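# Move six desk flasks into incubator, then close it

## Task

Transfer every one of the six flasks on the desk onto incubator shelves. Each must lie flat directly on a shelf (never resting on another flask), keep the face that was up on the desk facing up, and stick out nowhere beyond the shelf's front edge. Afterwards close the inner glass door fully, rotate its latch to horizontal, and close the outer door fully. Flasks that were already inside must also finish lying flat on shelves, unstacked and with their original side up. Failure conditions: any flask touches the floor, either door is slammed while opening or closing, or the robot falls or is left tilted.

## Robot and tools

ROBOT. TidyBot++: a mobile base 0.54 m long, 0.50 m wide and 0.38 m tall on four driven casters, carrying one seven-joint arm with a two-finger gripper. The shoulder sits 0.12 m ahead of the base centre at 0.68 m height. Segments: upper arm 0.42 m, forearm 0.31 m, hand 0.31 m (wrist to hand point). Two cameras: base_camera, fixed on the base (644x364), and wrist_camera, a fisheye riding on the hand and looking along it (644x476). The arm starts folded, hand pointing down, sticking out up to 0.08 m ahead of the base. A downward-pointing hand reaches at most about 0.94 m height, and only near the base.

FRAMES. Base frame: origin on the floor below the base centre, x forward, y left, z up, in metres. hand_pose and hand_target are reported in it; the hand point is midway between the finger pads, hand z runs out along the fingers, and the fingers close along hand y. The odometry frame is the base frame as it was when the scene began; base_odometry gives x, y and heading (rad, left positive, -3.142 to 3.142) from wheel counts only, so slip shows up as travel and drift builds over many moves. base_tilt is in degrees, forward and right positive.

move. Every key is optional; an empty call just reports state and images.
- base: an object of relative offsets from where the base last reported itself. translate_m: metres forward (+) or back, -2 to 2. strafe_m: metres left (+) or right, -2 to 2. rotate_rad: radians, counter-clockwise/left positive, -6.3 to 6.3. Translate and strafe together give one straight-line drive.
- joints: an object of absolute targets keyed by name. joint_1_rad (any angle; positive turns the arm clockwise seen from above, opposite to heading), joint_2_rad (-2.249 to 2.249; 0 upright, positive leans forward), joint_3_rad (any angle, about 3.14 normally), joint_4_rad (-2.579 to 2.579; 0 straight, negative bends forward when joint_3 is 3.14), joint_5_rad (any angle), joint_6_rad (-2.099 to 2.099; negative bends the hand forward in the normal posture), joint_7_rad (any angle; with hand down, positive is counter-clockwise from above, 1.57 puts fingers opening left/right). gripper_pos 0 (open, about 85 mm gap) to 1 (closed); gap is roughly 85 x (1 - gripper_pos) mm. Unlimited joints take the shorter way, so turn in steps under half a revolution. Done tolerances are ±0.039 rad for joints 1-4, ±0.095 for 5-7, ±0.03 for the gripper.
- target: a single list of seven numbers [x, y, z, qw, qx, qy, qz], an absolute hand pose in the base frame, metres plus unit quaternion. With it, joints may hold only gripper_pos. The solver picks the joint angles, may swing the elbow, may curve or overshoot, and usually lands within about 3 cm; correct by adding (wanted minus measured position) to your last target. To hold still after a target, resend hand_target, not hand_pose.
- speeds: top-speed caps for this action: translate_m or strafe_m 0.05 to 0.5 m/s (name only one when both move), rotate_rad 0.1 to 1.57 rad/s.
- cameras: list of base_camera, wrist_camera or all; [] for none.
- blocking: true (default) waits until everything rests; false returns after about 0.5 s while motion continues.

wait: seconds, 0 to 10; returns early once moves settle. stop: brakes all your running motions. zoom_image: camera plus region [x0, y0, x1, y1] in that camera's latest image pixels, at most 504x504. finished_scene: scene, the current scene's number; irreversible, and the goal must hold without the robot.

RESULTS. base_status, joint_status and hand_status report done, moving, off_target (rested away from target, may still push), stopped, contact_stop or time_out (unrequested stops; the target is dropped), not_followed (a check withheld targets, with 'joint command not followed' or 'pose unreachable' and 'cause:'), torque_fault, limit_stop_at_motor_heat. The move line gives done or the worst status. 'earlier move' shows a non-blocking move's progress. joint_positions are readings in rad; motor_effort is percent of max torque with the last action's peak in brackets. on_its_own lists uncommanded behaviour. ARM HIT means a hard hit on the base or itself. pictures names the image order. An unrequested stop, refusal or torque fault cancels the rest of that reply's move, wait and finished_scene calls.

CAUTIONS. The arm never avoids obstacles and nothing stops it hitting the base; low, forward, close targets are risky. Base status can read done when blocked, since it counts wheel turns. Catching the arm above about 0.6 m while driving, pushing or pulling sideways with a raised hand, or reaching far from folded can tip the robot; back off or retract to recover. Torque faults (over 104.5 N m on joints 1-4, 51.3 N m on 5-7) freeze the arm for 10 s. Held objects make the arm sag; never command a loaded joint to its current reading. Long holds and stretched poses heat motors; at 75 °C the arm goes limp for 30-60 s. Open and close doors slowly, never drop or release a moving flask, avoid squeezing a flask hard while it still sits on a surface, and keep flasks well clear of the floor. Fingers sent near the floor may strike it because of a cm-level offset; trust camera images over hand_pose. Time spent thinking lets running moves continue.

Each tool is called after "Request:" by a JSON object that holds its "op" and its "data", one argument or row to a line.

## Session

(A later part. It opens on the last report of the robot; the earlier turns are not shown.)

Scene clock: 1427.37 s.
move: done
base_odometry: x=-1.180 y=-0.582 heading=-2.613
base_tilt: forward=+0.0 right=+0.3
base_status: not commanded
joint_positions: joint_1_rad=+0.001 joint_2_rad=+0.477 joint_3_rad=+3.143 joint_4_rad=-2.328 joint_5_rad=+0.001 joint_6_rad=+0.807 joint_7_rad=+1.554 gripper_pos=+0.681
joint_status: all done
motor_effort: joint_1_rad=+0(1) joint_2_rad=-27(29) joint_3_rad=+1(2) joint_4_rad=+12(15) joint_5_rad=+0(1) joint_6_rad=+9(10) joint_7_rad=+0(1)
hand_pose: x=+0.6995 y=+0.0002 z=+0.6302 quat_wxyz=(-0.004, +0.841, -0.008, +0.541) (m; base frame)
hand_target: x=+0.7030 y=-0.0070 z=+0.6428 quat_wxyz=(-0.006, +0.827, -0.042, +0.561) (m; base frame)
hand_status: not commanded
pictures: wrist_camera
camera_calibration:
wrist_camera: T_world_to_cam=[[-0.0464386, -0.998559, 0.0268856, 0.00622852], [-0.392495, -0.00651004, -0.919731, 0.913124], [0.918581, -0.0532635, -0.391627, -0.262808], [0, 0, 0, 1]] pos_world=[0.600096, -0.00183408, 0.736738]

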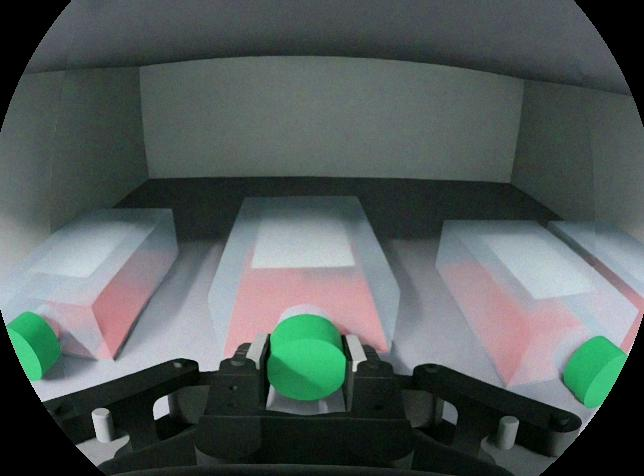

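Request:
{"op": "move", "data": {
  "joints": {"joint_1_rad": -0.01, "joint_2_rad": 0.503, "joint_3_rad": 3.14159, "joint_4_rad": -2.341, "joint_5_rad": -0.06, "joint_6_rad": 0.892, "joint_7_rad": 1.53},
  "cameras": []
}}

Request:
{"op": "move", "data": {
  "joints": {"joint_1_rad": -0.01, "joint_2_rad": 0.520, "joint_3_rad": 3.14159, "joint_4_rad": -2.347, "joint_5_rad": -0.06, "joint_6_rad": 0.905, "joint_7_rad": 1.53},
  "cameras": []
}}

Request:
{"op": "move", "data": {
  "joints": {"joint_1_rad": -0.01, "joint_2_rad": 0.532, "joint_3_rad": 3.14159, "joint_4_rad": -2.352, "joint_5_rad": -0.06, "joint_6_rad": 0.912, "joint_7_rad": 1.53},
  "cameras": ["wrist_camera"]
}}

Scene clock: 1431.20 s.
move: done
base_odometry: x=-1.180 y=-0.582 heading=-2.613
base_tilt: forward=+0.0 right=+0.3
base_status: not commanded
joint_positions: joint_1_rad=+0.001 joint_2_rad=+0.497 joint_3_rad=+3.143 joint_4_rad=-2.331 joint_5_rad=+0.001 joint_6_rad=+0.839 joint_7_rad=+1.554 gripper_pos=+0.681
joint_status: all done
motor_effort: joint_1_rad=+0(1) joint_2_rad=-27(29) joint_3_rad=+1(2) joint_4_rad=+12(13) joint_5_rad=-1(1) joint_6_rad=+9(10) joint_7_rad=+1(1)
hand_pose: x=+0.7010 y=+0.0002 z=+0.6263 quat_wxyz=(-0.004, +0.838, -0.008, +0.545) (m; base frame)
hand_target: x=+0.7027 y=-0.0073 z=+0.6340 quat_wxyz=(-0.005, +0.827, -0.041, +0.560) (m; base frame)
hand_status: not commanded
pictures: none
No camera images: "cameras" was empty.

Scene clock: 1431.77 s.
move: done
base_odometry: x=-1.180 y=-0.582 heading=-2.613
base_tilt: forward=+0.0 right=+0.3
base_status: not commanded
joint_positions: joint_1_rad=+0.001 joint_2_rad=+0.508 joint_3_rad=+3.143 joint_4_rad=-2.335 joint_5_rad=+0.001 joint_6_rad=+0.855 joint_7_rad=+1.554 gripper_pos=+0.681
joint_status: all done
motor_effort: joint_1_rad=-1(1) joint_2_rad=-27(28) joint_3_rad=+1(2) joint_4_rad=+11(12) joint_5_rad=+0(1) joint_6_rad=+8(9) joint_7_rad=+1(1)
hand_pose: x=+0.7009 y=+0.0002 z=+0.6233 quat_wxyz=(-0.004, +0.838, -0.008, +0.546) (m; base frame)
hand_target: x=+0.7008 y=-0.0075 z=+0.6255 quat_wxyz=(-0.005, +0.830, -0.041, +0.556) (m; base frame)
hand_status: not commanded
pictures: none
No camera images: "cameras" was empty.

Scene clock: 1432.30 s.
move: done
base_odometry: x=-1.180 y=-0.582 heading=-2.613
base_tilt: forward=+0.0 right=+0.3
base_status: not commanded
joint_positions: joint_1_rad=+0.001 joint_2_rad=+0.512 joint_3_rad=+3.143 joint_4_rad=-2.337 joint_5_rad=+0.001 joint_6_rad=+0.868 joint_7_rad=+1.554 gripper_pos=+0.681
joint_status: all done
motor_effort: joint_1_rad=+0(1) joint_2_rad=-26(27) joint_3_rad=+1(2) joint_4_rad=+11(11) joint_5_rad=+0(1) joint_6_rad=+7(9) joint_7_rad=+0(2)
hand_pose: x=+0.7012 y=+0.0002 z=+0.6231 quat_wxyz=(-0.004, +0.836, -0.008, +0.548) (m; base frame)
hand_target: x=+0.6988 y=-0.0076 z=+0.6188 quat_wxyz=(-0.004, +0.833, -0.041, +0.552) (m; base frame)
hand_status: not commanded
pictures: wrist_camera
camera_calibration:
wrist_camera: T_world_to_cam=[[-0.0468502, -0.998559, 0.0261612, 0.00723411], [-0.378159, -0.00651044, -0.925718, 0.900976], [0.924554, -0.0532631, -0.377309, -0.280185], [0, 0, 0, 1]] pos_world=[0.600097, -0.00183408, 0.728144]

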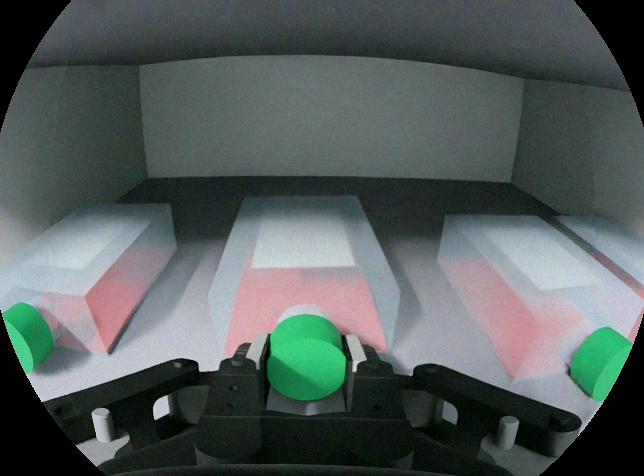

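Request:
{"op": "move", "data": {
  "joints": {"joint_1_rad": -0.01, "joint_2_rad": 0.542, "joint_3_rad": 3.14159, "joint_4_rad": -2.356, "joint_5_rad": -0.06, "joint_6_rad": 0.905, "joint_7_rad": 1.53},
  "cameras": []
}}

Request:
{"op": "move", "data": {
  "joints": {"gripper_pos": 0.4},
  "cameras": ["wrist_camera"]
}}

Scene clock: 1434.00 s.
move: done
base_odometry: x=-1.180 y=-0.582 heading=-2.613
base_tilt: forward=+0.0 right=+0.3
base_status: not commanded
joint_positions: joint_1_rad=+0.001 joint_2_rad=+0.513 joint_3_rad=+3.143 joint_4_rad=-2.337 joint_5_rad=+0.001 joint_6_rad=+0.869 joint_7_rad=+1.554 gripper_pos=+0.681
joint_status: all done
motor_effort: joint_1_rad=+0(1) joint_2_rad=-24(26) joint_3_rad=+1(2) joint_4_rad=+9(11) joint_5_rad=+0(1) joint_6_rad=+6(7) joint_7_rad=+1(2)
hand_pose: x=+0.7012 y=+0.0002 z=+0.6228 quat_wxyz=(-0.004, +0.836, -0.008, +0.548) (m; base frame)
hand_target: x=+0.6955 y=-0.0076 z=+0.6095 quat_wxyz=(-0.004, +0.839, -0.041, +0.543) (m; base frame)
hand_status: not commanded
pictures: none
No camera images: "cameras" was empty.

Scene clock: 1434.73 s.
move: done
base_odometry: x=-1.180 y=-0.582 heading=-2.613
base_tilt: forward=+0.0 right=+0.3
base_status: not commanded
joint_positions: joint_1_rad=+0.001 joint_2_rad=+0.519 joint_3_rad=+3.143 joint_4_rad=-2.338 joint_5_rad=+0.001 joint_6_rad=+0.870 joint_7_rad=+1.554 gripper_pos=+0.400
joint_status: all done
motor_effort: joint_1_rad=+0(1) joint_2_rad=-25(26) joint_3_rad=+2(2) joint_4_rad=+9(10) joint_5_rad=-1(1) joint_6_rad=+7(8) joint_7_rad=+1(1)
hand_pose: x=+0.7008 y=+0.0002 z=+0.6198 quat_wxyz=(-0.004, +0.838, -0.008, +0.546) (m; base frame)
hand_target: x=+0.6955 y=-0.0076 z=+0.6095 quat_wxyz=(-0.004, +0.839, -0.041, +0.543) (m; base frame)
hand_status: not commanded
pictures: wrist_camera
camera_calibration:
wrist_camera: T_world_to_cam=[[-0.0466278, -0.998565, 0.0263497, 0.00704194], [-0.38261, -0.00651322, -0.923887, 0.899764], [0.922733, -0.0531605, -0.381757, -0.277015], [0, 0, 0, 1]] pos_world=[0.600197, -0.00183404, 0.725342]

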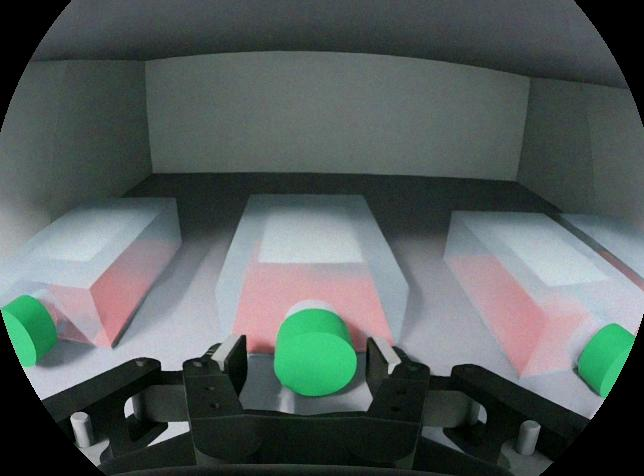

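Request:
{"op": "move", "data": {
  "base": {"translate_m": -0.28},
  "speeds": {"translate_m": 0.25},
  "cameras": ["wrist_camera"]
}}

Scene clock: 1437.80 s.
move: done
base_odometry: x=-0.938 y=-0.441 heading=-2.613
base_tilt: forward=+0.0 right=+0.3
base_status: done
joint_positions: joint_1_rad=+0.000 joint_2_rad=+0.531 joint_3_rad=+3.143 joint_4_rad=-2.353 joint_5_rad=+0.001 joint_6_rad=+0.873 joint_7_rad=+1.554 gripper_pos=+0.400
joint_status: not commanded
motor_effort: joint_1_rad=-1(1) joint_2_rad=-27(28) joint_3_rad=+1(2) joint_4_rad=+10(12) joint_5_rad=-1(1) joint_6_rad=+8(9) joint_7_rad=+0(1)
hand_pose: x=+0.6936 y=+0.0007 z=+0.6075 quat_wxyz=(-0.004, +0.845, -0.007, +0.535) (m; base frame)
hand_target: x=+0.6955 y=-0.0076 z=+0.6095 quat_wxyz=(-0.004, +0.839, -0.041, +0.543) (m; base frame)
hand_status: not commanded
pictures: wrist_camera
camera_calibration:
wrist_camera: T_world_to_cam=[[-0.0450884, -0.998605, 0.0274946, 0.00575406], [-0.406113, -0.00682302, -0.913798, 0.895761], [0.91271, -0.0523676, -0.405238, -0.253812], [0, 0, 0, 1]] pos_world=[0.595696, -0.0014337, 0.715532]

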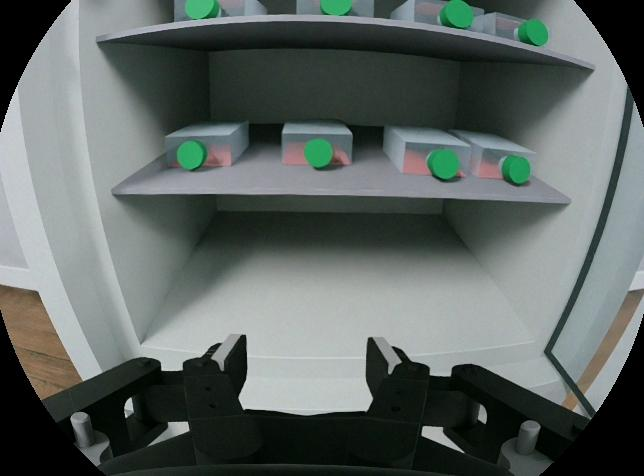

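Request:
{"op": "move", "data": {
  "base": {"translate_m": -0.40},
  "joints": {"joint_1_rad": 0.0, "joint_2_rad": -0.04, "joint_3_rad": 3.14159, "joint_4_rad": -1.69, "joint_5_rad": -0.03, "joint_6_rad": -0.326, "joint_7_rad": 1.57, "gripper_pos": 1.0},
  "cameras": ["wrist_camera"]
}}

Scene clock: 1458.10 s.
move: done
base_odometry: x=-0.593 y=-0.239 heading=-2.613
base_tilt: forward=+0.0 right=+0.3
base_status: done
joint_positions: joint_1_rad=+0.000 joint_2_rad=-0.043 joint_3_rad=+3.143 joint_4_rad=-1.712 joint_5_rad=+0.001 joint_6_rad=-0.265 joint_7_rad=+1.554 gripper_pos=+0.999
joint_status: all done
motor_effort: joint_1_rad=-1(2) joint_2_rad=-20(31) joint_3_rad=+2(2) joint_4_rad=+23(24) joint_5_rad=+0(1) joint_6_rad=+8(9) joint_7_rad=+0(1)
hand_pose: x=+0.7048 y=+0.0005 z=+0.9606 quat_wxyz=(-0.004, +0.823, -0.007, +0.568) (m; base frame)
hand_target: x=+0.7016 y=+0.0043 z=+0.9547 quat_wxyz=(-0.012, +0.835, -0.010, +0.550) (m; base frame)
hand_status: not commanded
pictures: wrist_camera
camera_calibration:
wrist_camera: T_world_to_cam=[[-0.0476622, -0.99858, 0.0237793, 0.00168663], [-0.33375, -0.00651731, -0.942639, 1.19966], [0.941456, -0.0528646, -0.332966, -0.210665], [0, 0, 0, 1]] pos_world=[0.5988, -0.00163393, 1.06066]

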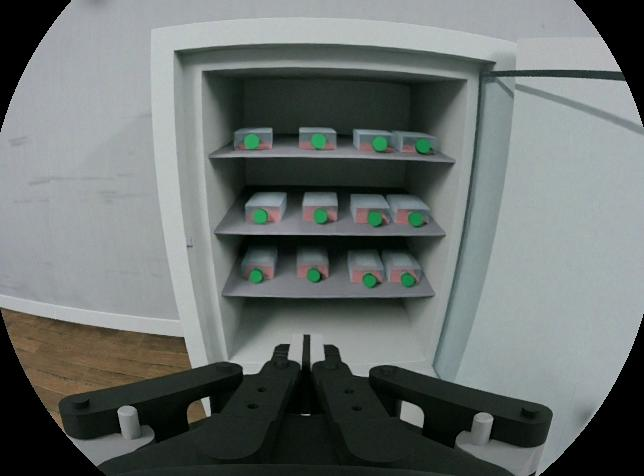

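Request:
{"op": "zoom_image", "data": {
  "camera": "wrist_camera",
  "region": [190, 90, 490, 320]
}}

Scaled by 1.680.

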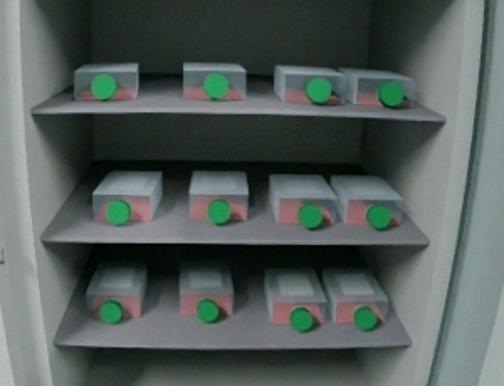

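Request:
{"op": "move", "data": {
  "base": {"translate_m": -0.08, "strafe_m": -0.382},
  "speeds": {"strafe_m": 0.3},
  "cameras": ["wrist_camera"]
}}

Scene clock: 1464.30 s.
move: done
base_odometry: x=-0.716 y=+0.131 heading=-2.613
base_tilt: forward=+0.0 right=+0.4
base_status: done
joint_positions: joint_1_rad=+0.000 joint_2_rad=-0.043 joint_3_rad=+3.142 joint_4_rad=-1.712 joint_5_rad=+0.001 joint_6_rad=-0.268 joint_7_rad=+1.554 gripper_pos=+0.999
joint_status: not commanded
motor_effort: joint_1_rad=+0(2) joint_2_rad=-19(20) joint_3_rad=+1(4) joint_4_rad=+23(24) joint_5_rad=+0(1) joint_6_rad=+9(9) joint_7_rad=+1(1)
hand_pose: x=+0.7045 y=+0.0007 z=+0.9597 quat_wxyz=(-0.004, +0.824, -0.007, +0.566) (m; base frame)
hand_target: x=+0.7016 y=+0.0043 z=+0.9547 quat_wxyz=(-0.012, +0.835, -0.010, +0.550) (m; base frame)
hand_status: not commanded
pictures: wrist_camera
camera_calibration:
wrist_camera: T_world_to_cam=[[-0.0472704, -0.998596, 0.023927, 0.00150721], [-0.336733, -0.00662091, -0.941577, 1.19985], [0.940413, -0.0525657, -0.335947, -0.207036], [0, 0, 0, 1]] pos_world=[0.5988, -0.0014338, 1.06016]

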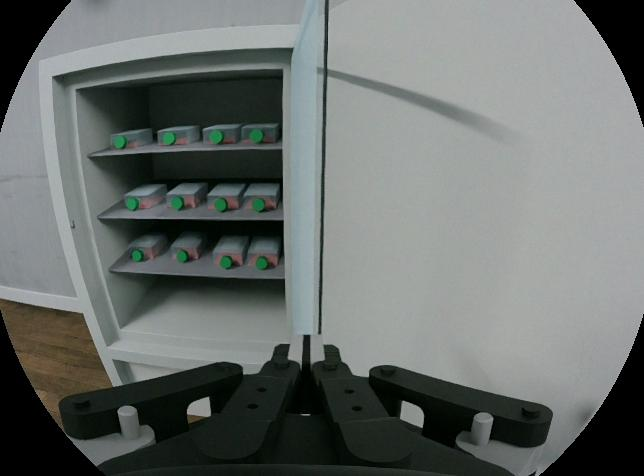

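Request:
{"op": "move", "data": {
  "cameras": ["all"]
}}

Scene clock: 1475.60 s.
base_odometry: x=-0.716 y=+0.131 heading=-2.613
base_tilt: forward=+0.0 right=+0.3
base_status: done
joint_positions: joint_1_rad=+0.000 joint_2_rad=-0.043 joint_3_rad=+3.142 joint_4_rad=-1.712 joint_5_rad=+0.001 joint_6_rad=-0.268 joint_7_rad=+1.554 gripper_pos=+0.999
joint_status: not commanded
motor_effort: joint_1_rad=+0(2) joint_2_rad=-19(20) joint_3_rad=+1(4) joint_4_rad=+23(24) joint_5_rad=+0(1) joint_6_rad=+8(9) joint_7_rad=+1(1)
hand_pose: x=+0.7045 y=+0.0007 z=+0.9597 quat_wxyz=(-0.004, +0.824, -0.007, +0.566) (m; base frame)
hand_target: x=+0.7016 y=+0.0043 z=+0.9547 quat_wxyz=(-0.012, +0.835, -0.010, +0.550) (m; base frame)
hand_status: not commanded
pictures: base_camera, wrist_camera
camera_calibration:
wrist_camera: T_world_to_cam=[[-0.0472704, -0.998596, 0.023927, 0.00150721], [-0.336733, -0.00662091, -0.941577, 1.19985], [0.940413, -0.0525657, -0.335947, -0.207036], [0, 0, 0, 1]] pos_world=[0.5988, -0.0014338, 1.06016]

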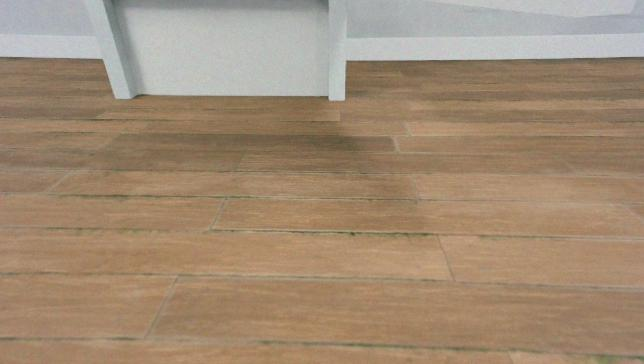

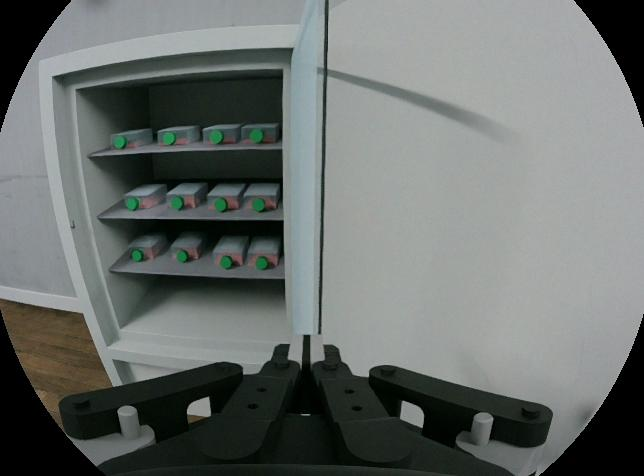

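Request:
{"op": "zoom_image", "data": {
  "camera": "wrist_camera",
  "region": [240, 0, 400, 200]
}}

Request:
{"op": "zoom_image", "data": {
  "camera": "wrist_camera",
  "region": [240, 180, 400, 380]
}}

Scaled by 2.520.

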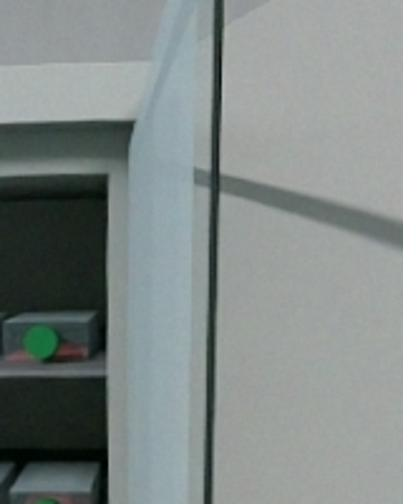

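Scaled by 2.520.

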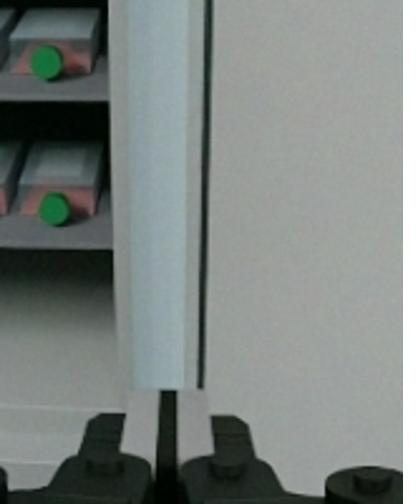

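Request:
{"op": "move", "data": {
  "base": {"strafe_m": -0.04},
  "speeds": {"strafe_m": 0.1},
  "cameras": ["wrist_camera"]
}}

Scene clock: 1512.67 s.
move: done
base_odometry: x=-0.736 y=+0.166 heading=-2.613
base_tilt: forward=+0.0 right=+0.3
base_status: done
joint_positions: joint_1_rad=+0.000 joint_2_rad=-0.043 joint_3_rad=+3.142 joint_4_rad=-1.712 joint_5_rad=+0.001 joint_6_rad=-0.268 joint_7_rad=+1.554 gripper_pos=+0.999
joint_status: not commanded
motor_effort: joint_1_rad=+0(3) joint_2_rad=-20(20) joint_3_rad=+1(4) joint_4_rad=+23(24) joint_5_rad=+0(1) joint_6_rad=+8(9) joint_7_rad=+1(1)
hand_pose: x=+0.7045 y=+0.0011 z=+0.9597 quat_wxyz=(-0.005, +0.824, -0.007, +0.566) (m; base frame)
hand_target: x=+0.7016 y=+0.0043 z=+0.9547 quat_wxyz=(-0.012, +0.835, -0.010, +0.550) (m; base frame)
hand_status: not commanded
pictures: wrist_camera
camera_calibration:
wrist_camera: T_world_to_cam=[[-0.046509, -0.99863, 0.0239879, 0.00128661], [-0.336828, -0.00692955, -0.941541, 1.19987], [0.940417, -0.0518699, -0.336044, -0.20692], [0, 0, 0, 1]] pos_world=[0.598801, -0.0011335, 1.06016]

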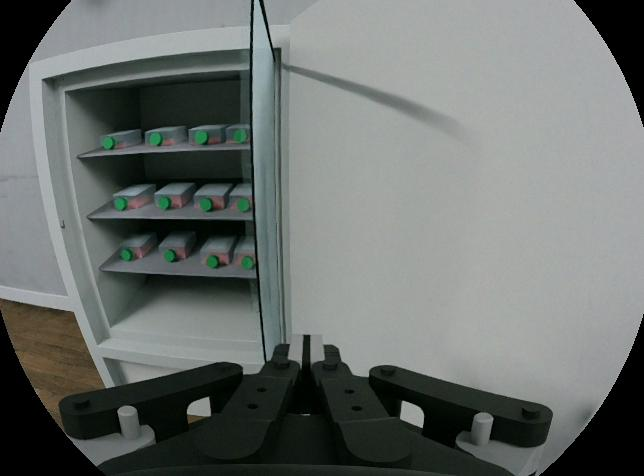

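Request:
{"op": "zoom_image", "data": {
  "camera": "wrist_camera",
  "region": [200, 0, 360, 200]
}}

Request:
{"op": "zoom_image", "data": {
  "camera": "wrist_camera",
  "region": [200, 180, 360, 380]
}}

Scaled by 2.520.

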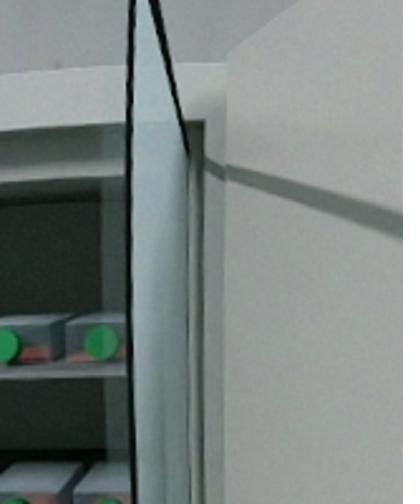

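Scaled by 2.520.

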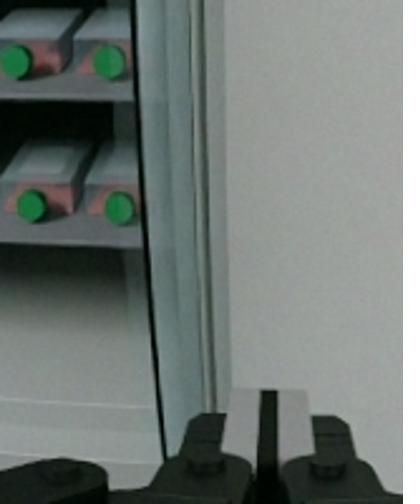

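Request:
{"op": "zoom_image", "data": {
  "camera": "wrist_camera",
  "region": [10, 30, 170, 190]
}}

Request:
{"op": "zoom_image", "data": {
  "camera": "wrist_camera",
  "region": [10, 190, 170, 390]
}}

Scaled by 3.150.

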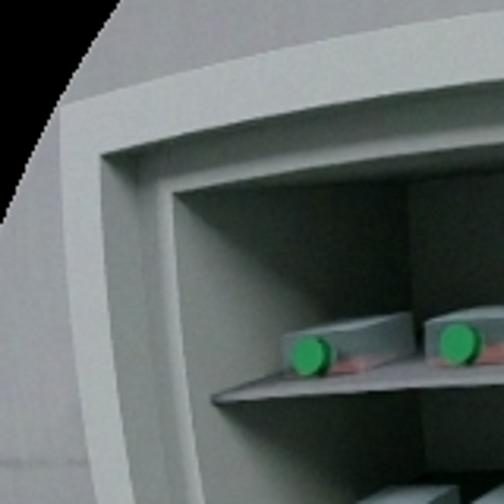

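Scaled by 2.520.

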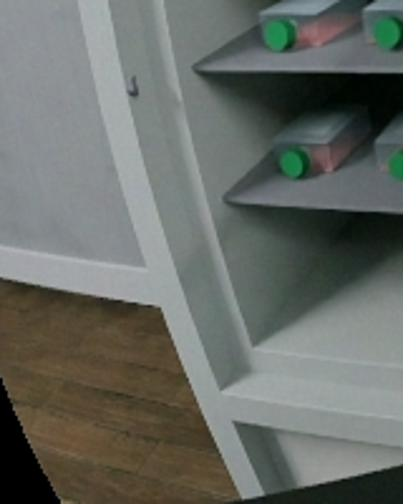

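Request:
{"op": "move", "data": {
  "base": {"translate_m": 0.148},
  "speeds": {"translate_m": 0.1},
  "cameras": ["wrist_camera"]
}}

Scene clock: 1546.67 s.
move: done
base_odometry: x=-0.864 y=+0.091 heading=-2.614
base_tilt: forward=+0.0 right=+0.3
base_status: done
joint_positions: joint_1_rad=+0.001 joint_2_rad=-0.042 joint_3_rad=+3.143 joint_4_rad=-1.711 joint_5_rad=+0.001 joint_6_rad=-0.273 joint_7_rad=+1.554 gripper_pos=+0.999
joint_status: not commanded
motor_effort: joint_1_rad=+0(4) joint_2_rad=-20(22) joint_3_rad=+1(3) joint_4_rad=+23(24) joint_5_rad=-1(1) joint_6_rad=+8(10) joint_7_rad=+0(1)
hand_pose: x=+0.7044 y=-0.0003 z=+0.9582 quat_wxyz=(-0.004, +0.825, -0.008, +0.564) (m; base frame)
hand_target: x=+0.7016 y=+0.0043 z=+0.9547 quat_wxyz=(-0.012, +0.835, -0.010, +0.550) (m; base frame)
hand_status: not commanded
pictures: wrist_camera
camera_calibration:
wrist_camera: T_world_to_cam=[[-0.0487315, -0.998519, 0.0241775, 0.00136087], [-0.34131, -0.00610165, -0.939931, 1.20004], [0.938687, -0.0540563, -0.340508, -0.201928], [0, 0, 0, 1]] pos_world=[0.599198, -0.00223443, 1.05916]

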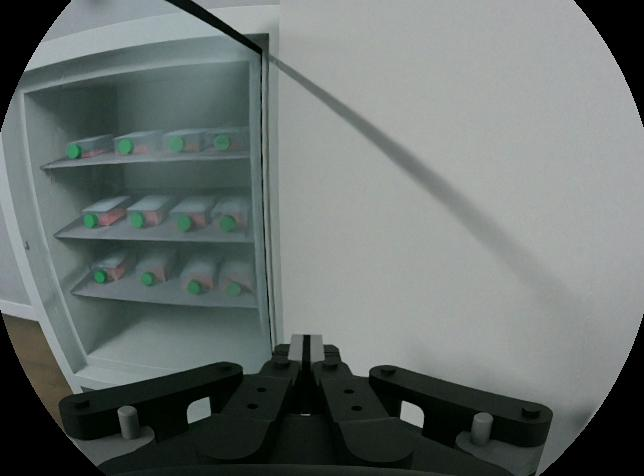

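Request:
{"op": "zoom_image", "data": {
  "camera": "wrist_camera",
  "region": [0, 0, 300, 220]
}}

Request:
{"op": "zoom_image", "data": {
  "camera": "wrist_camera",
  "region": [0, 200, 340, 440]
}}

Scaled by 1.680.

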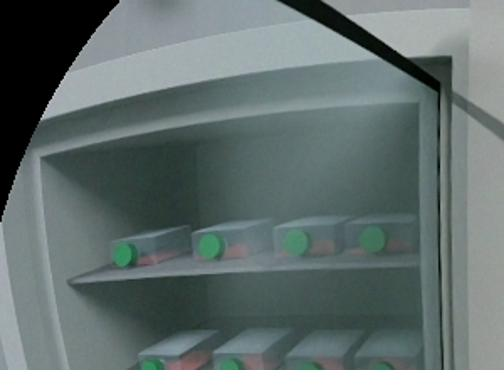

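Scaled by 1.482.

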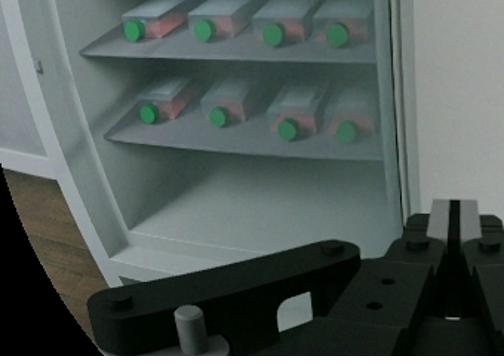

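Request:
{"op": "move", "data": {
  "base": {"strafe_m": 0.145},
  "speeds": {"strafe_m": 0.09},
  "cameras": ["wrist_camera"]
}}

Scene clock: 1564.00 s.
move: done
base_odometry: x=-0.791 y=-0.034 heading=-2.614
base_tilt: forward=+0.0 right=+0.3
base_status: done
joint_positions: joint_1_rad=+0.002 joint_2_rad=-0.042 joint_3_rad=+3.143 joint_4_rad=-1.711 joint_5_rad=+0.001 joint_6_rad=-0.273 joint_7_rad=+1.554 gripper_pos=+0.999
joint_status: not commanded
motor_effort: joint_1_rad=-1(5) joint_2_rad=-20(20) joint_3_rad=+1(3) joint_4_rad=+23(24) joint_5_rad=+0(1) joint_6_rad=+8(9) joint_7_rad=+1(1)
hand_pose: x=+0.7044 y=-0.0003 z=+0.9583 quat_wxyz=(-0.004, +0.825, -0.008, +0.564) (m; base frame)
hand_target: x=+0.7016 y=+0.0043 z=+0.9547 quat_wxyz=(-0.012, +0.835, -0.010, +0.550) (m; base frame)
hand_status: not commanded
pictures: wrist_camera
camera_calibration:
wrist_camera: T_world_to_cam=[[-0.0487315, -0.998519, 0.0241775, 0.00136087], [-0.34131, -0.00610165, -0.939931, 1.20004], [0.938687, -0.0540563, -0.340508, -0.201928], [0, 0, 0, 1]] pos_world=[0.599198, -0.00223443, 1.05916]

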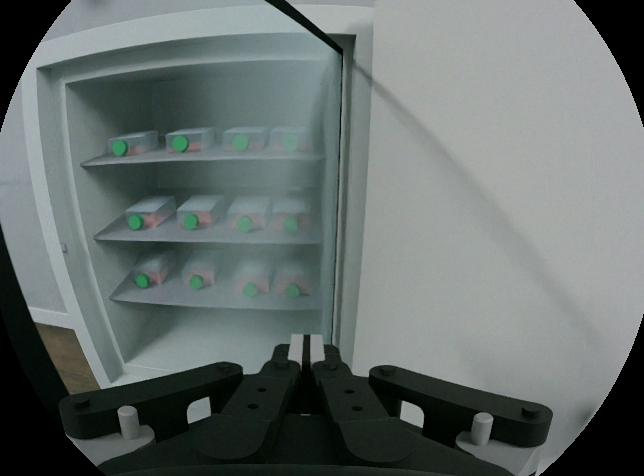

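Request:
{"op": "wait", "data": {
  "seconds": 0.3,
  "cameras": ["wrist_camera"]
}}

Scene clock: 1567.23 s.
base_odometry: x=-0.791 y=-0.034 heading=-2.614
base_tilt: forward=+0.0 right=+0.3
base_status: done
joint_positions: joint_1_rad=+0.002 joint_2_rad=-0.042 joint_3_rad=+3.143 joint_4_rad=-1.711 joint_5_rad=+0.001 joint_6_rad=-0.273 joint_7_rad=+1.554 gripper_pos=+0.999
joint_status: not commanded
motor_effort: joint_1_rad=+0(5) joint_2_rad=-19(20) joint_3_rad=+2(3) joint_4_rad=+23(24) joint_5_rad=-1(1) joint_6_rad=+8(9) joint_7_rad=+1(1)
hand_pose: x=+0.7044 y=-0.0003 z=+0.9583 quat_wxyz=(-0.004, +0.825, -0.008, +0.564) (m; base frame)
hand_target: x=+0.7016 y=+0.0043 z=+0.9547 quat_wxyz=(-0.012, +0.835, -0.010, +0.550) (m; base frame)
hand_status: not commanded
wait: 0.30 s; at rest from the start
pictures: wrist_camera
camera_calibration:
wrist_camera: T_world_to_cam=[[-0.0487315, -0.998519, 0.0241775, 0.00136087], [-0.34131, -0.00610165, -0.939931, 1.20004], [0.938687, -0.0540563, -0.340508, -0.201928], [0, 0, 0, 1]] pos_world=[0.599198, -0.00223443, 1.05916]

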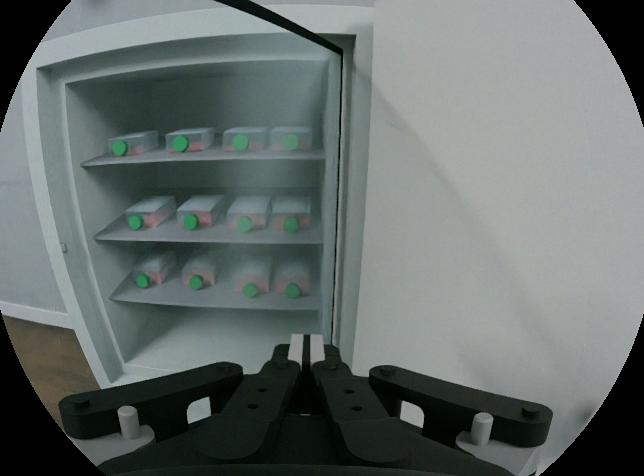

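Request:
{"op": "move", "data": {
  "base": {"strafe_m": 0.165, "translate_m": 0.05},
  "speeds": {"strafe_m": 0.09},
  "cameras": ["wrist_camera"]
}}

Scene clock: 1574.90 s.
move: done
base_odometry: x=-0.751 y=-0.202 heading=-2.614
base_tilt: forward=+0.0 right=+0.4
base_status: done
joint_positions: joint_1_rad=+0.002 joint_2_rad=-0.042 joint_3_rad=+3.143 joint_4_rad=-1.711 joint_5_rad=+0.001 joint_6_rad=-0.273 joint_7_rad=+1.554 gripper_pos=+0.999
joint_status: not commanded
motor_effort: joint_1_rad=+0(4) joint_2_rad=-19(21) joint_3_rad=+1(4) joint_4_rad=+23(24) joint_5_rad=+0(1) joint_6_rad=+8(9) joint_7_rad=+1(1)
hand_pose: x=+0.7043 y=-0.0010 z=+0.9585 quat_wxyz=(-0.004, +0.825, -0.009, +0.564) (m; base frame)
hand_target: x=+0.7016 y=+0.0043 z=+0.9547 quat_wxyz=(-0.012, +0.835, -0.010, +0.550) (m; base frame)
hand_status: not commanded
pictures: wrist_camera
camera_calibration:
wrist_camera: T_world_to_cam=[[-0.0500375, -0.998457, 0.0240853, 0.00162437], [-0.341033, -0.00558519, -0.940035, 1.20019], [0.938719, -0.0552509, -0.340227, -0.20199], [0, 0, 0, 1]] pos_world=[0.598997, -0.00283495, 1.05946]

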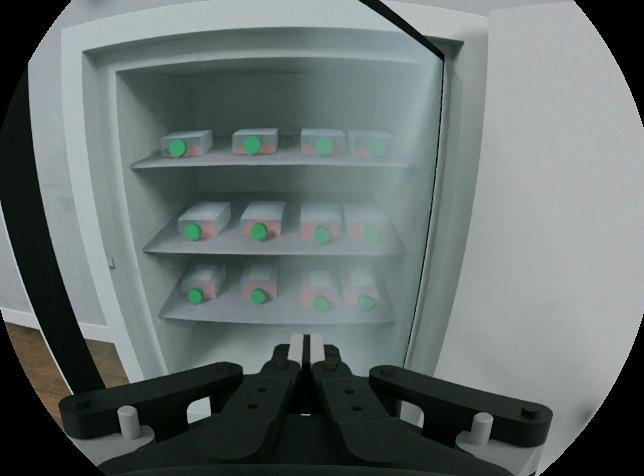

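Request:
{"op": "move", "data": {
  "base": {"strafe_m": 0.137, "translate_m": 0.105},
  "speeds": {"strafe_m": 0.09},
  "cameras": ["wrist_camera"]
}}

Scene clock: 1582.93 s.
move: done
base_odometry: x=-0.773 y=-0.373 heading=-2.613
base_tilt: forward=+0.0 right=+0.3
base_status: done
joint_positions: joint_1_rad=+0.003 joint_2_rad=-0.043 joint_3_rad=+3.144 joint_4_rad=-1.711 joint_5_rad=+0.001 joint_6_rad=-0.274 joint_7_rad=+1.554 gripper_pos=+0.999
joint_status: not commanded
motor_effort: joint_1_rad=-1(4) joint_2_rad=-19(21) joint_3_rad=+2(3) joint_4_rad=+23(24) joint_5_rad=+0(1) joint_6_rad=+8(9) joint_7_rad=+1(1)
hand_pose: x=+0.7039 y=-0.0015 z=+0.9589 quat_wxyz=(-0.003, +0.825, -0.009, +0.565) (m; base frame)
hand_target: x=+0.7016 y=+0.0043 z=+0.9547 quat_wxyz=(-0.012, +0.835, -0.010, +0.550) (m; base frame)
hand_status: not commanded
pictures: wrist_camera
camera_calibration:
wrist_camera: T_world_to_cam=[[-0.0508578, -0.998414, 0.0241511, 0.00162393], [-0.34091, -0.00537454, -0.940081, 1.20034], [0.938719, -0.0560438, -0.340096, -0.201769], [0, 0, 0, 1]] pos_world=[0.598696, -0.00323528, 1.05976]

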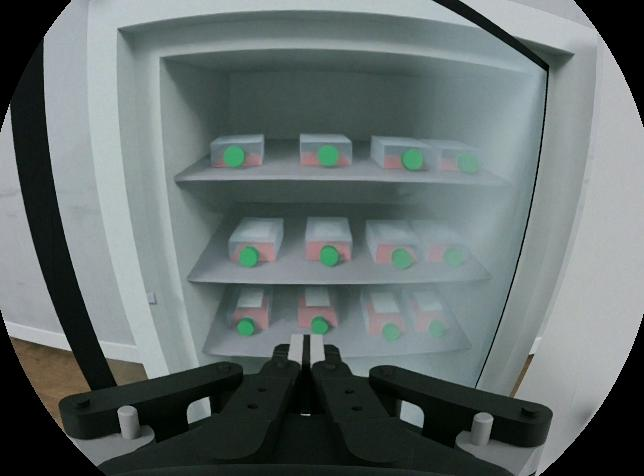

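Request:
{"op": "move", "data": {
  "base": {"strafe_m": 0.09, "translate_m": 0.14},
  "speeds": {"translate_m": 0.08},
  "cameras": ["wrist_camera"]
}}

Scene clock: 1588.90 s.
move: done
base_odometry: x=-0.848 y=-0.521 heading=-2.613
base_tilt: forward=+0.0 right=+0.3
base_status: done
joint_positions: joint_1_rad=+0.003 joint_2_rad=-0.043 joint_3_rad=+3.144 joint_4_rad=-1.711 joint_5_rad=+0.001 joint_6_rad=-0.276 joint_7_rad=+1.554 gripper_pos=+0.999
joint_status: not commanded
motor_effort: joint_1_rad=-1(3) joint_2_rad=-20(21) joint_3_rad=+1(3) joint_4_rad=+23(25) joint_5_rad=+0(1) joint_6_rad=+8(11) joint_7_rad=+1(1)
hand_pose: x=+0.7038 y=-0.0017 z=+0.9582 quat_wxyz=(-0.003, +0.826, -0.009, +0.564) (m; base frame)
hand_target: x=+0.7016 y=+0.0043 z=+0.9547 quat_wxyz=(-0.012, +0.835, -0.010, +0.550) (m; base frame)
hand_status: not commanded
pictures: wrist_camera
camera_calibration:
wrist_camera: T_world_to_cam=[[-0.0511584, -0.998398, 0.0241708, 0.00159799], [-0.342928, -0.00516943, -0.939348, 1.20043], [0.937968, -0.0563444, -0.342114, -0.199423], [0, 0, 0, 1]] pos_world=[0.598796, -0.00343541, 1.05936]

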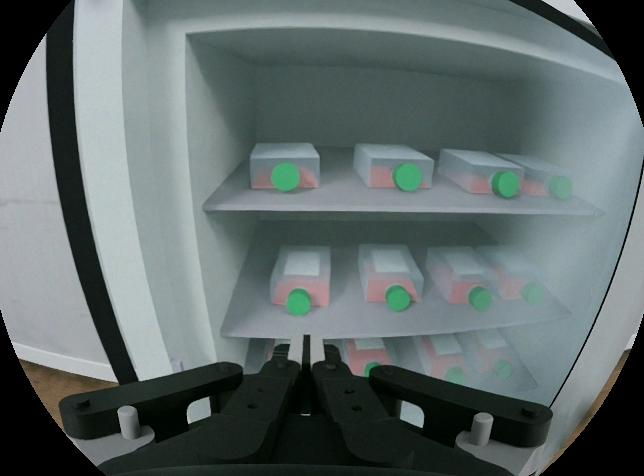

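Request:
{"op": "move", "data": {
  "base": {"strafe_m": 0.028, "translate_m": 0.088},
  "speeds": {"translate_m": 0.06},
  "cameras": ["wrist_camera"]
}}

Scene clock: 1596.77 s.
move: done
base_odometry: x=-0.910 y=-0.590 heading=-2.613
base_tilt: forward=+0.0 right=+0.3
base_status: done
joint_positions: joint_1_rad=+0.003 joint_2_rad=-0.043 joint_3_rad=+3.144 joint_4_rad=-1.710 joint_5_rad=+0.001 joint_6_rad=-0.277 joint_7_rad=+1.554 gripper_pos=+0.999
joint_status: not commanded
motor_effort: joint_1_rad=+0(2) joint_2_rad=-19(22) joint_3_rad=+1(2) joint_4_rad=+23(25) joint_5_rad=-1(1) joint_6_rad=+8(10) joint_7_rad=+1(1)
hand_pose: x=+0.7038 y=-0.0017 z=+0.9580 quat_wxyz=(-0.003, +0.826, -0.009, +0.563) (m; base frame)
hand_target: x=+0.7016 y=+0.0043 z=+0.9547 quat_wxyz=(-0.012, +0.835, -0.010, +0.550) (m; base frame)
hand_status: not commanded
pictures: wrist_camera
camera_calibration:
wrist_camera: T_world_to_cam=[[-0.0511343, -0.998398, 0.0242209, 0.00153292], [-0.343819, -0.00517126, -0.939022, 1.20053], [0.937643, -0.0563438, -0.343004, -0.19832], [0, 0, 0, 1]] pos_world=[0.598796, -0.00343541, 1.05926]

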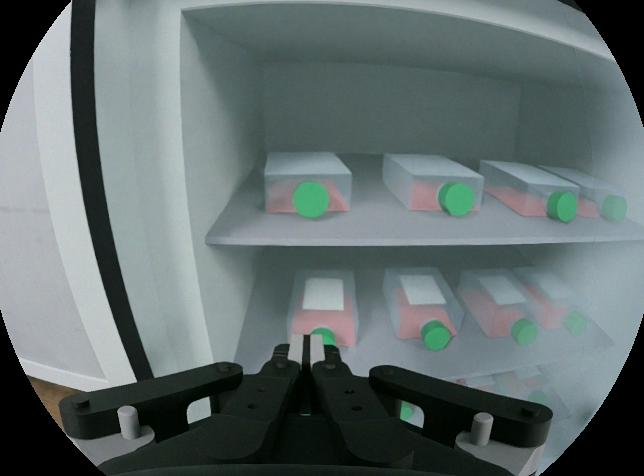

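Request:
{"op": "move", "data": {
  "base": {"strafe_m": 0.01, "translate_m": 0.05},
  "speeds": {"translate_m": 0.05},
  "cameras": ["wrist_camera"]
}}

Scene clock: 1599.87 s.
move: done
base_odometry: x=-0.948 y=-0.624 heading=-2.613
base_tilt: forward=+0.0 right=+0.3
base_status: done
joint_positions: joint_1_rad=+0.003 joint_2_rad=-0.042 joint_3_rad=+3.144 joint_4_rad=-1.710 joint_5_rad=+0.001 joint_6_rad=-0.277 joint_7_rad=+1.554 gripper_pos=+0.999
joint_status: not commanded
motor_effort: joint_1_rad=+0(1) joint_2_rad=-20(22) joint_3_rad=+1(2) joint_4_rad=+23(24) joint_5_rad=+0(1) joint_6_rad=+8(9) joint_7_rad=+0(1)
hand_pose: x=+0.7038 y=-0.0017 z=+0.9580 quat_wxyz=(-0.003, +0.826, -0.009, +0.563) (m; base frame)
hand_target: x=+0.7016 y=+0.0043 z=+0.9547 quat_wxyz=(-0.012, +0.835, -0.010, +0.550) (m; base frame)
hand_status: not commanded
pictures: wrist_camera
camera_calibration:
wrist_camera: T_world_to_cam=[[-0.0511343, -0.998398, 0.0242209, 0.00153803], [-0.343819, -0.00517126, -0.939022, 1.20056], [0.937643, -0.0563438, -0.343004, -0.198414], [0, 0, 0, 1]] pos_world=[0.598896, -0.00343541, 1.05926]

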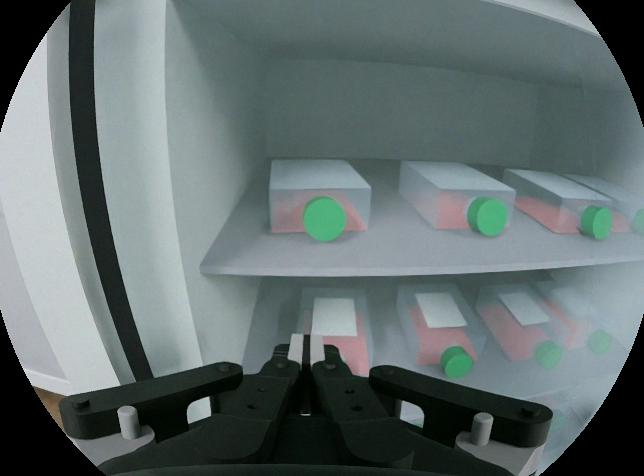

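Request:
{"op": "move", "data": {
  "base": {"translate_m": 0.04},
  "speeds": {"translate_m": 0.05},
  "cameras": ["wrist_camera"]
}}

Scene clock: 1602.23 s.
move: done
base_odometry: x=-0.983 y=-0.644 heading=-2.613
base_tilt: forward=+0.0 right=+0.3
base_status: done
joint_positions: joint_1_rad=+0.003 joint_2_rad=-0.043 joint_3_rad=+3.144 joint_4_rad=-1.710 joint_5_rad=+0.001 joint_6_rad=-0.278 joint_7_rad=+1.554 gripper_pos=+0.999
joint_status: not commanded
motor_effort: joint_1_rad=+0(1) joint_2_rad=-19(22) joint_3_rad=+2(2) joint_4_rad=+23(26) joint_5_rad=-1(1) joint_6_rad=+9(10) joint_7_rad=+0(1)
hand_pose: x=+0.7035 y=-0.0017 z=+0.9583 quat_wxyz=(-0.003, +0.826, -0.009, +0.563) (m; base frame)
hand_target: x=+0.7016 y=+0.0043 z=+0.9547 quat_wxyz=(-0.012, +0.835, -0.010, +0.550) (m; base frame)
hand_status: not commanded
pictures: wrist_camera
camera_calibration:
wrist_camera: T_world_to_cam=[[-0.0511308, -0.998398, 0.0242251, 0.00150889], [-0.343908, -0.00517107, -0.938989, 1.20076], [0.93761, -0.0563424, -0.343093, -0.197916], [0, 0, 0, 1]] pos_world=[0.598596, -0.00343541, 1.05956]

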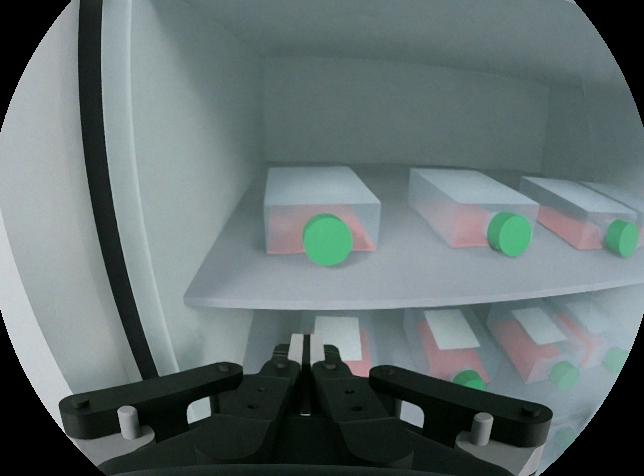

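Request:
{"op": "move", "data": {
  "base": {"translate_m": 0.03},
  "speeds": {"translate_m": 0.05},
  "cameras": ["wrist_camera"]
}}

Scene clock: 1605.50 s.
move: done
base_odometry: x=-1.008 y=-0.659 heading=-2.612
base_tilt: forward=+0.0 right=+0.3
base_status: done
joint_positions: joint_1_rad=+0.003 joint_2_rad=-0.087 joint_3_rad=+3.144 joint_4_rad=-1.723 joint_5_rad=+0.001 joint_6_rad=-0.334 joint_7_rad=+1.554 gripper_pos=+0.999
joint_status: not commanded
motor_effort: joint_1_rad=+0(1) joint_2_rad=-9(20) joint_3_rad=+2(3) joint_4_rad=+28(31) joint_5_rad=+0(1) joint_6_rad=+15(18) joint_7_rad=+1(1)
hand_pose: x=+0.6830 y=-0.0016 z=+0.9599 quat_wxyz=(-0.003, +0.833, -0.009, +0.553) (m; base frame)
hand_target: x=+0.7016 y=+0.0043 z=+0.9547 quat_wxyz=(-0.012, +0.835, -0.010, +0.550) (m; base frame)
hand_status: not commanded
pictures: wrist_camera
camera_calibration:
wrist_camera: T_world_to_cam=[[-0.0506016, -0.998399, 0.0252675, -0.000831854], [-0.366513, -0.00497066, -0.9304, 1.20236], [0.929036, -0.0563405, -0.365675, -0.150539], [0, 0, 0, 1]] pos_world=[0.580495, -0.00333543, 1.06365]

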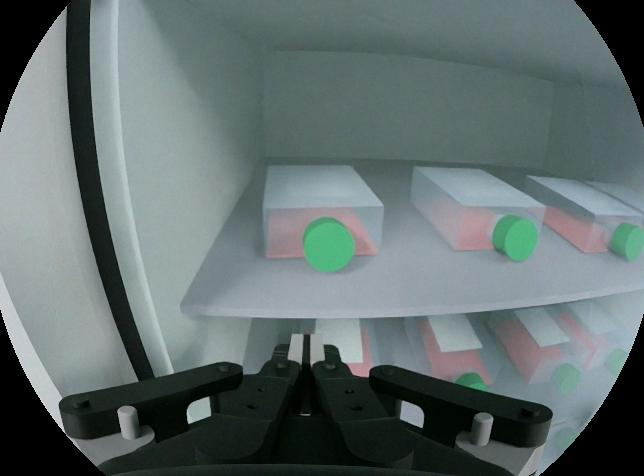

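Request:
{"op": "move", "data": {
  "base": {"translate_m": -0.3},
  "speeds": {"translate_m": 0.2},
  "cameras": ["wrist_camera"]
}}

Scene clock: 1615.03 s.
move: done
base_odometry: x=-0.749 y=-0.508 heading=-2.612
base_tilt: forward=+0.0 right=+0.3
base_status: done
joint_positions: joint_1_rad=+0.003 joint_2_rad=-0.044 joint_3_rad=+3.144 joint_4_rad=-1.700 joint_5_rad=+0.001 joint_6_rad=-0.326 joint_7_rad=+1.554 gripper_pos=+0.999
joint_status: not commanded
motor_effort: joint_1_rad=+0(1) joint_2_rad=-19(24) joint_3_rad=+2(2) joint_4_rad=+23(27) joint_5_rad=+0(1) joint_6_rad=+9(14) joint_7_rad=+0(1)
hand_pose: x=+0.6990 y=-0.0017 z=+0.9515 quat_wxyz=(-0.003, +0.836, -0.009, +0.548) (m; base frame)
hand_target: x=+0.7016 y=+0.0043 z=+0.9547 quat_wxyz=(-0.012, +0.835, -0.010, +0.550) (m; base frame)
hand_status: not commanded
pictures: wrist_camera
camera_calibration:
wrist_camera: T_world_to_cam=[[-0.0501772, -0.998404, 0.0259096, -0.000806284], [-0.377282, -0.00507159, -0.926085, 1.20388], [0.924738, -0.0562436, -0.376426, -0.155324], [0, 0, 0, 1]] pos_world=[0.597794, -0.00343538, 1.05644]

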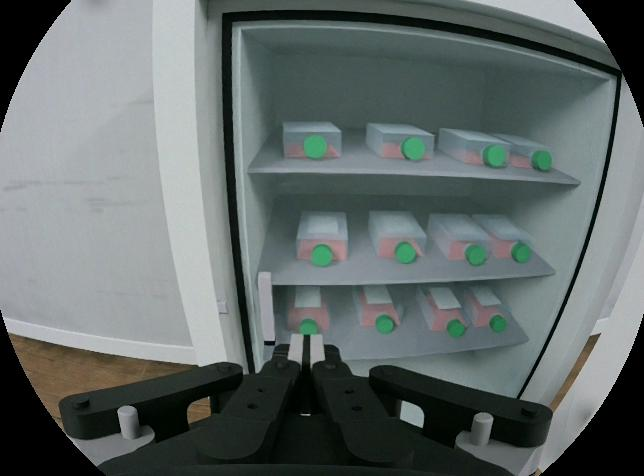

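Request:
{"op": "move", "data": {
  "joints": {"joint_1_rad": -0.007, "joint_2_rad": 0.44, "joint_3_rad": 3.14159, "joint_4_rad": -2.397, "joint_5_rad": -0.06, "joint_6_rad": 1.315, "joint_7_rad": 1.57, "gripper_pos": 0.5},
  "cameras": ["wrist_camera"]
}}

Scene clock: 1624.93 s.
move: done
base_odometry: x=-0.749 y=-0.508 heading=-2.612
base_tilt: forward=+0.0 right=+0.4
base_status: not commanded
joint_positions: joint_1_rad=+0.003 joint_2_rad=+0.428 joint_3_rad=+3.144 joint_4_rad=-2.385 joint_5_rad=+0.001 joint_6_rad=+1.259 joint_7_rad=+1.554 gripper_pos=+0.500
joint_status: all done
motor_effort: joint_1_rad=+0(1) joint_2_rad=-25(28) joint_3_rad=+1(2) joint_4_rad=+11(24) joint_5_rad=+0(1) joint_6_rad=+10(10) joint_7_rad=+1(2)
hand_pose: x=+0.7065 y=-0.0013 z=+0.7723 quat_wxyz=(-0.004, +0.701, -0.007, +0.713) (m; base frame)
hand_target: x=+0.7030 y=-0.0126 z=+0.7776 quat_wxyz=(+0.012, +0.689, -0.024, +0.724) (m; base frame)
hand_status: not commanded
pictures: wrist_camera
camera_calibration:
wrist_camera: T_world_to_cam=[[-0.0560474, -0.998413, 0.00551588, 0.0245111], [0.0402414, -0.00777902, -0.99916, 0.802125], [0.997617, -0.0557784, 0.0406136, -0.603225], [0, 0, 0, 1]] pos_world=[0.570882, -0.00293494, 0.825815]

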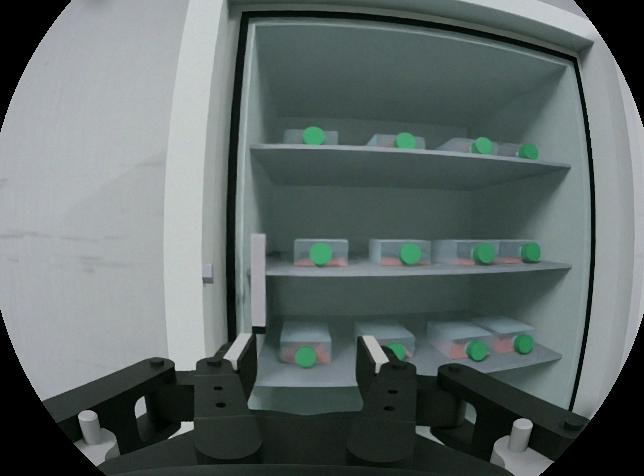

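Request:
{"op": "move", "data": {
  "base": {"strafe_m": 0.055, "translate_m": 0.15},
  "speeds": {"translate_m": 0.12},
  "cameras": ["wrist_camera"]
}}

Scene clock: 1629.70 s.
move: done
base_odometry: x=-0.851 y=-0.631 heading=-2.612
base_tilt: forward=+0.0 right=+0.3
base_status: done
joint_positions: joint_1_rad=+0.003 joint_2_rad=+0.434 joint_3_rad=+3.144 joint_4_rad=-2.390 joint_5_rad=+0.001 joint_6_rad=+1.264 joint_7_rad=+1.554 gripper_pos=+0.500
joint_status: not commanded
motor_effort: joint_1_rad=-1(2) joint_2_rad=-25(27) joint_3_rad=+1(2) joint_4_rad=+11(13) joint_5_rad=+0(1) joint_6_rad=+9(10) joint_7_rad=+0(1)
hand_pose: x=+0.7053 y=-0.0012 z=+0.7681 quat_wxyz=(-0.004, +0.703, -0.007, +0.711) (m; base frame)
hand_target: x=+0.7030 y=-0.0126 z=+0.7776 quat_wxyz=(+0.012, +0.689, -0.024, +0.724) (m; base frame)
hand_status: not commanded
pictures: wrist_camera
camera_calibration:
wrist_camera: T_world_to_cam=[[-0.0559065, -0.998419, 0.00590188, 0.024186], [0.0334299, -0.00777966, -0.999411, 0.803048], [0.997876, -0.0556762, 0.033812, -0.596844], [0, 0, 0, 1]] pos_world=[0.570083, -0.0028349, 0.822613]

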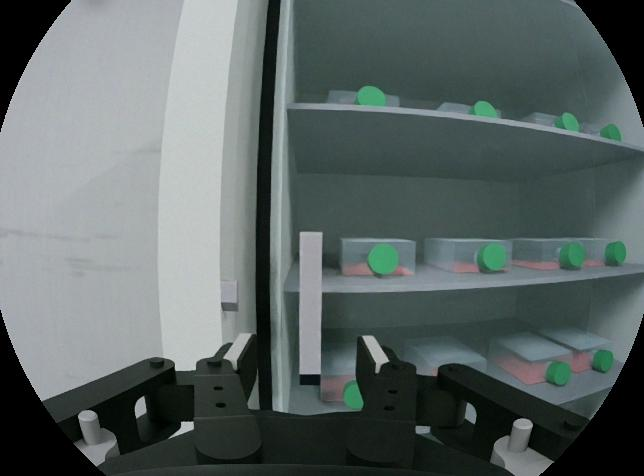

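Request:
{"op": "move", "data": {
  "base": {"strafe_m": -0.005, "translate_m": 0.1},
  "speeds": {"translate_m": 0.08},
  "cameras": ["wrist_camera"]
}}

Scene clock: 1633.97 s.
move: done
base_odometry: x=-0.939 y=-0.678 heading=-2.612
base_tilt: forward=+0.0 right=+0.3
base_status: done
joint_positions: joint_1_rad=+0.003 joint_2_rad=+0.435 joint_3_rad=+3.144 joint_4_rad=-2.391 joint_5_rad=+0.001 joint_6_rad=+1.264 joint_7_rad=+1.554 gripper_pos=+0.500
joint_status: not commanded
motor_effort: joint_1_rad=-1(2) joint_2_rad=-25(27) joint_3_rad=+1(2) joint_4_rad=+11(13) joint_5_rad=+0(1) joint_6_rad=+9(10) joint_7_rad=+1(1)
hand_pose: x=+0.7051 y=-0.0012 z=+0.7671 quat_wxyz=(-0.004, +0.704, -0.007, +0.710) (m; base frame)
hand_target: x=+0.7030 y=-0.0126 z=+0.7776 quat_wxyz=(+0.012, +0.689, -0.024, +0.724) (m; base frame)
hand_status: not commanded
pictures: wrist_camera
camera_calibration:
wrist_camera: T_world_to_cam=[[-0.0558997, -0.998418, 0.00600081, 0.0241], [0.031731, -0.00778368, -0.999466, 0.803265], [0.997932, -0.0556795, 0.032116, -0.595356], [0, 0, 0, 1]] pos_world=[0.569983, -0.0028349, 0.821812]

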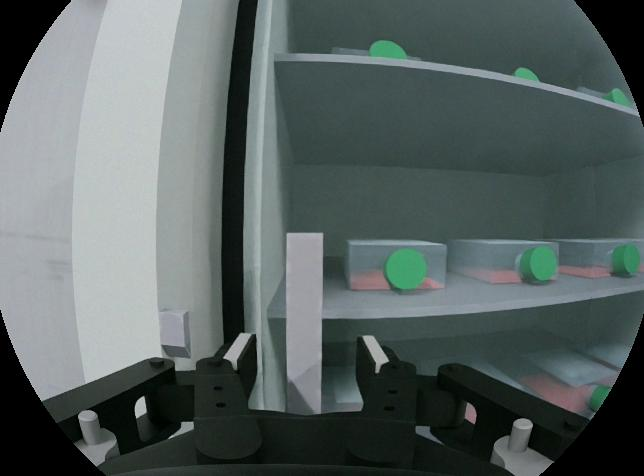

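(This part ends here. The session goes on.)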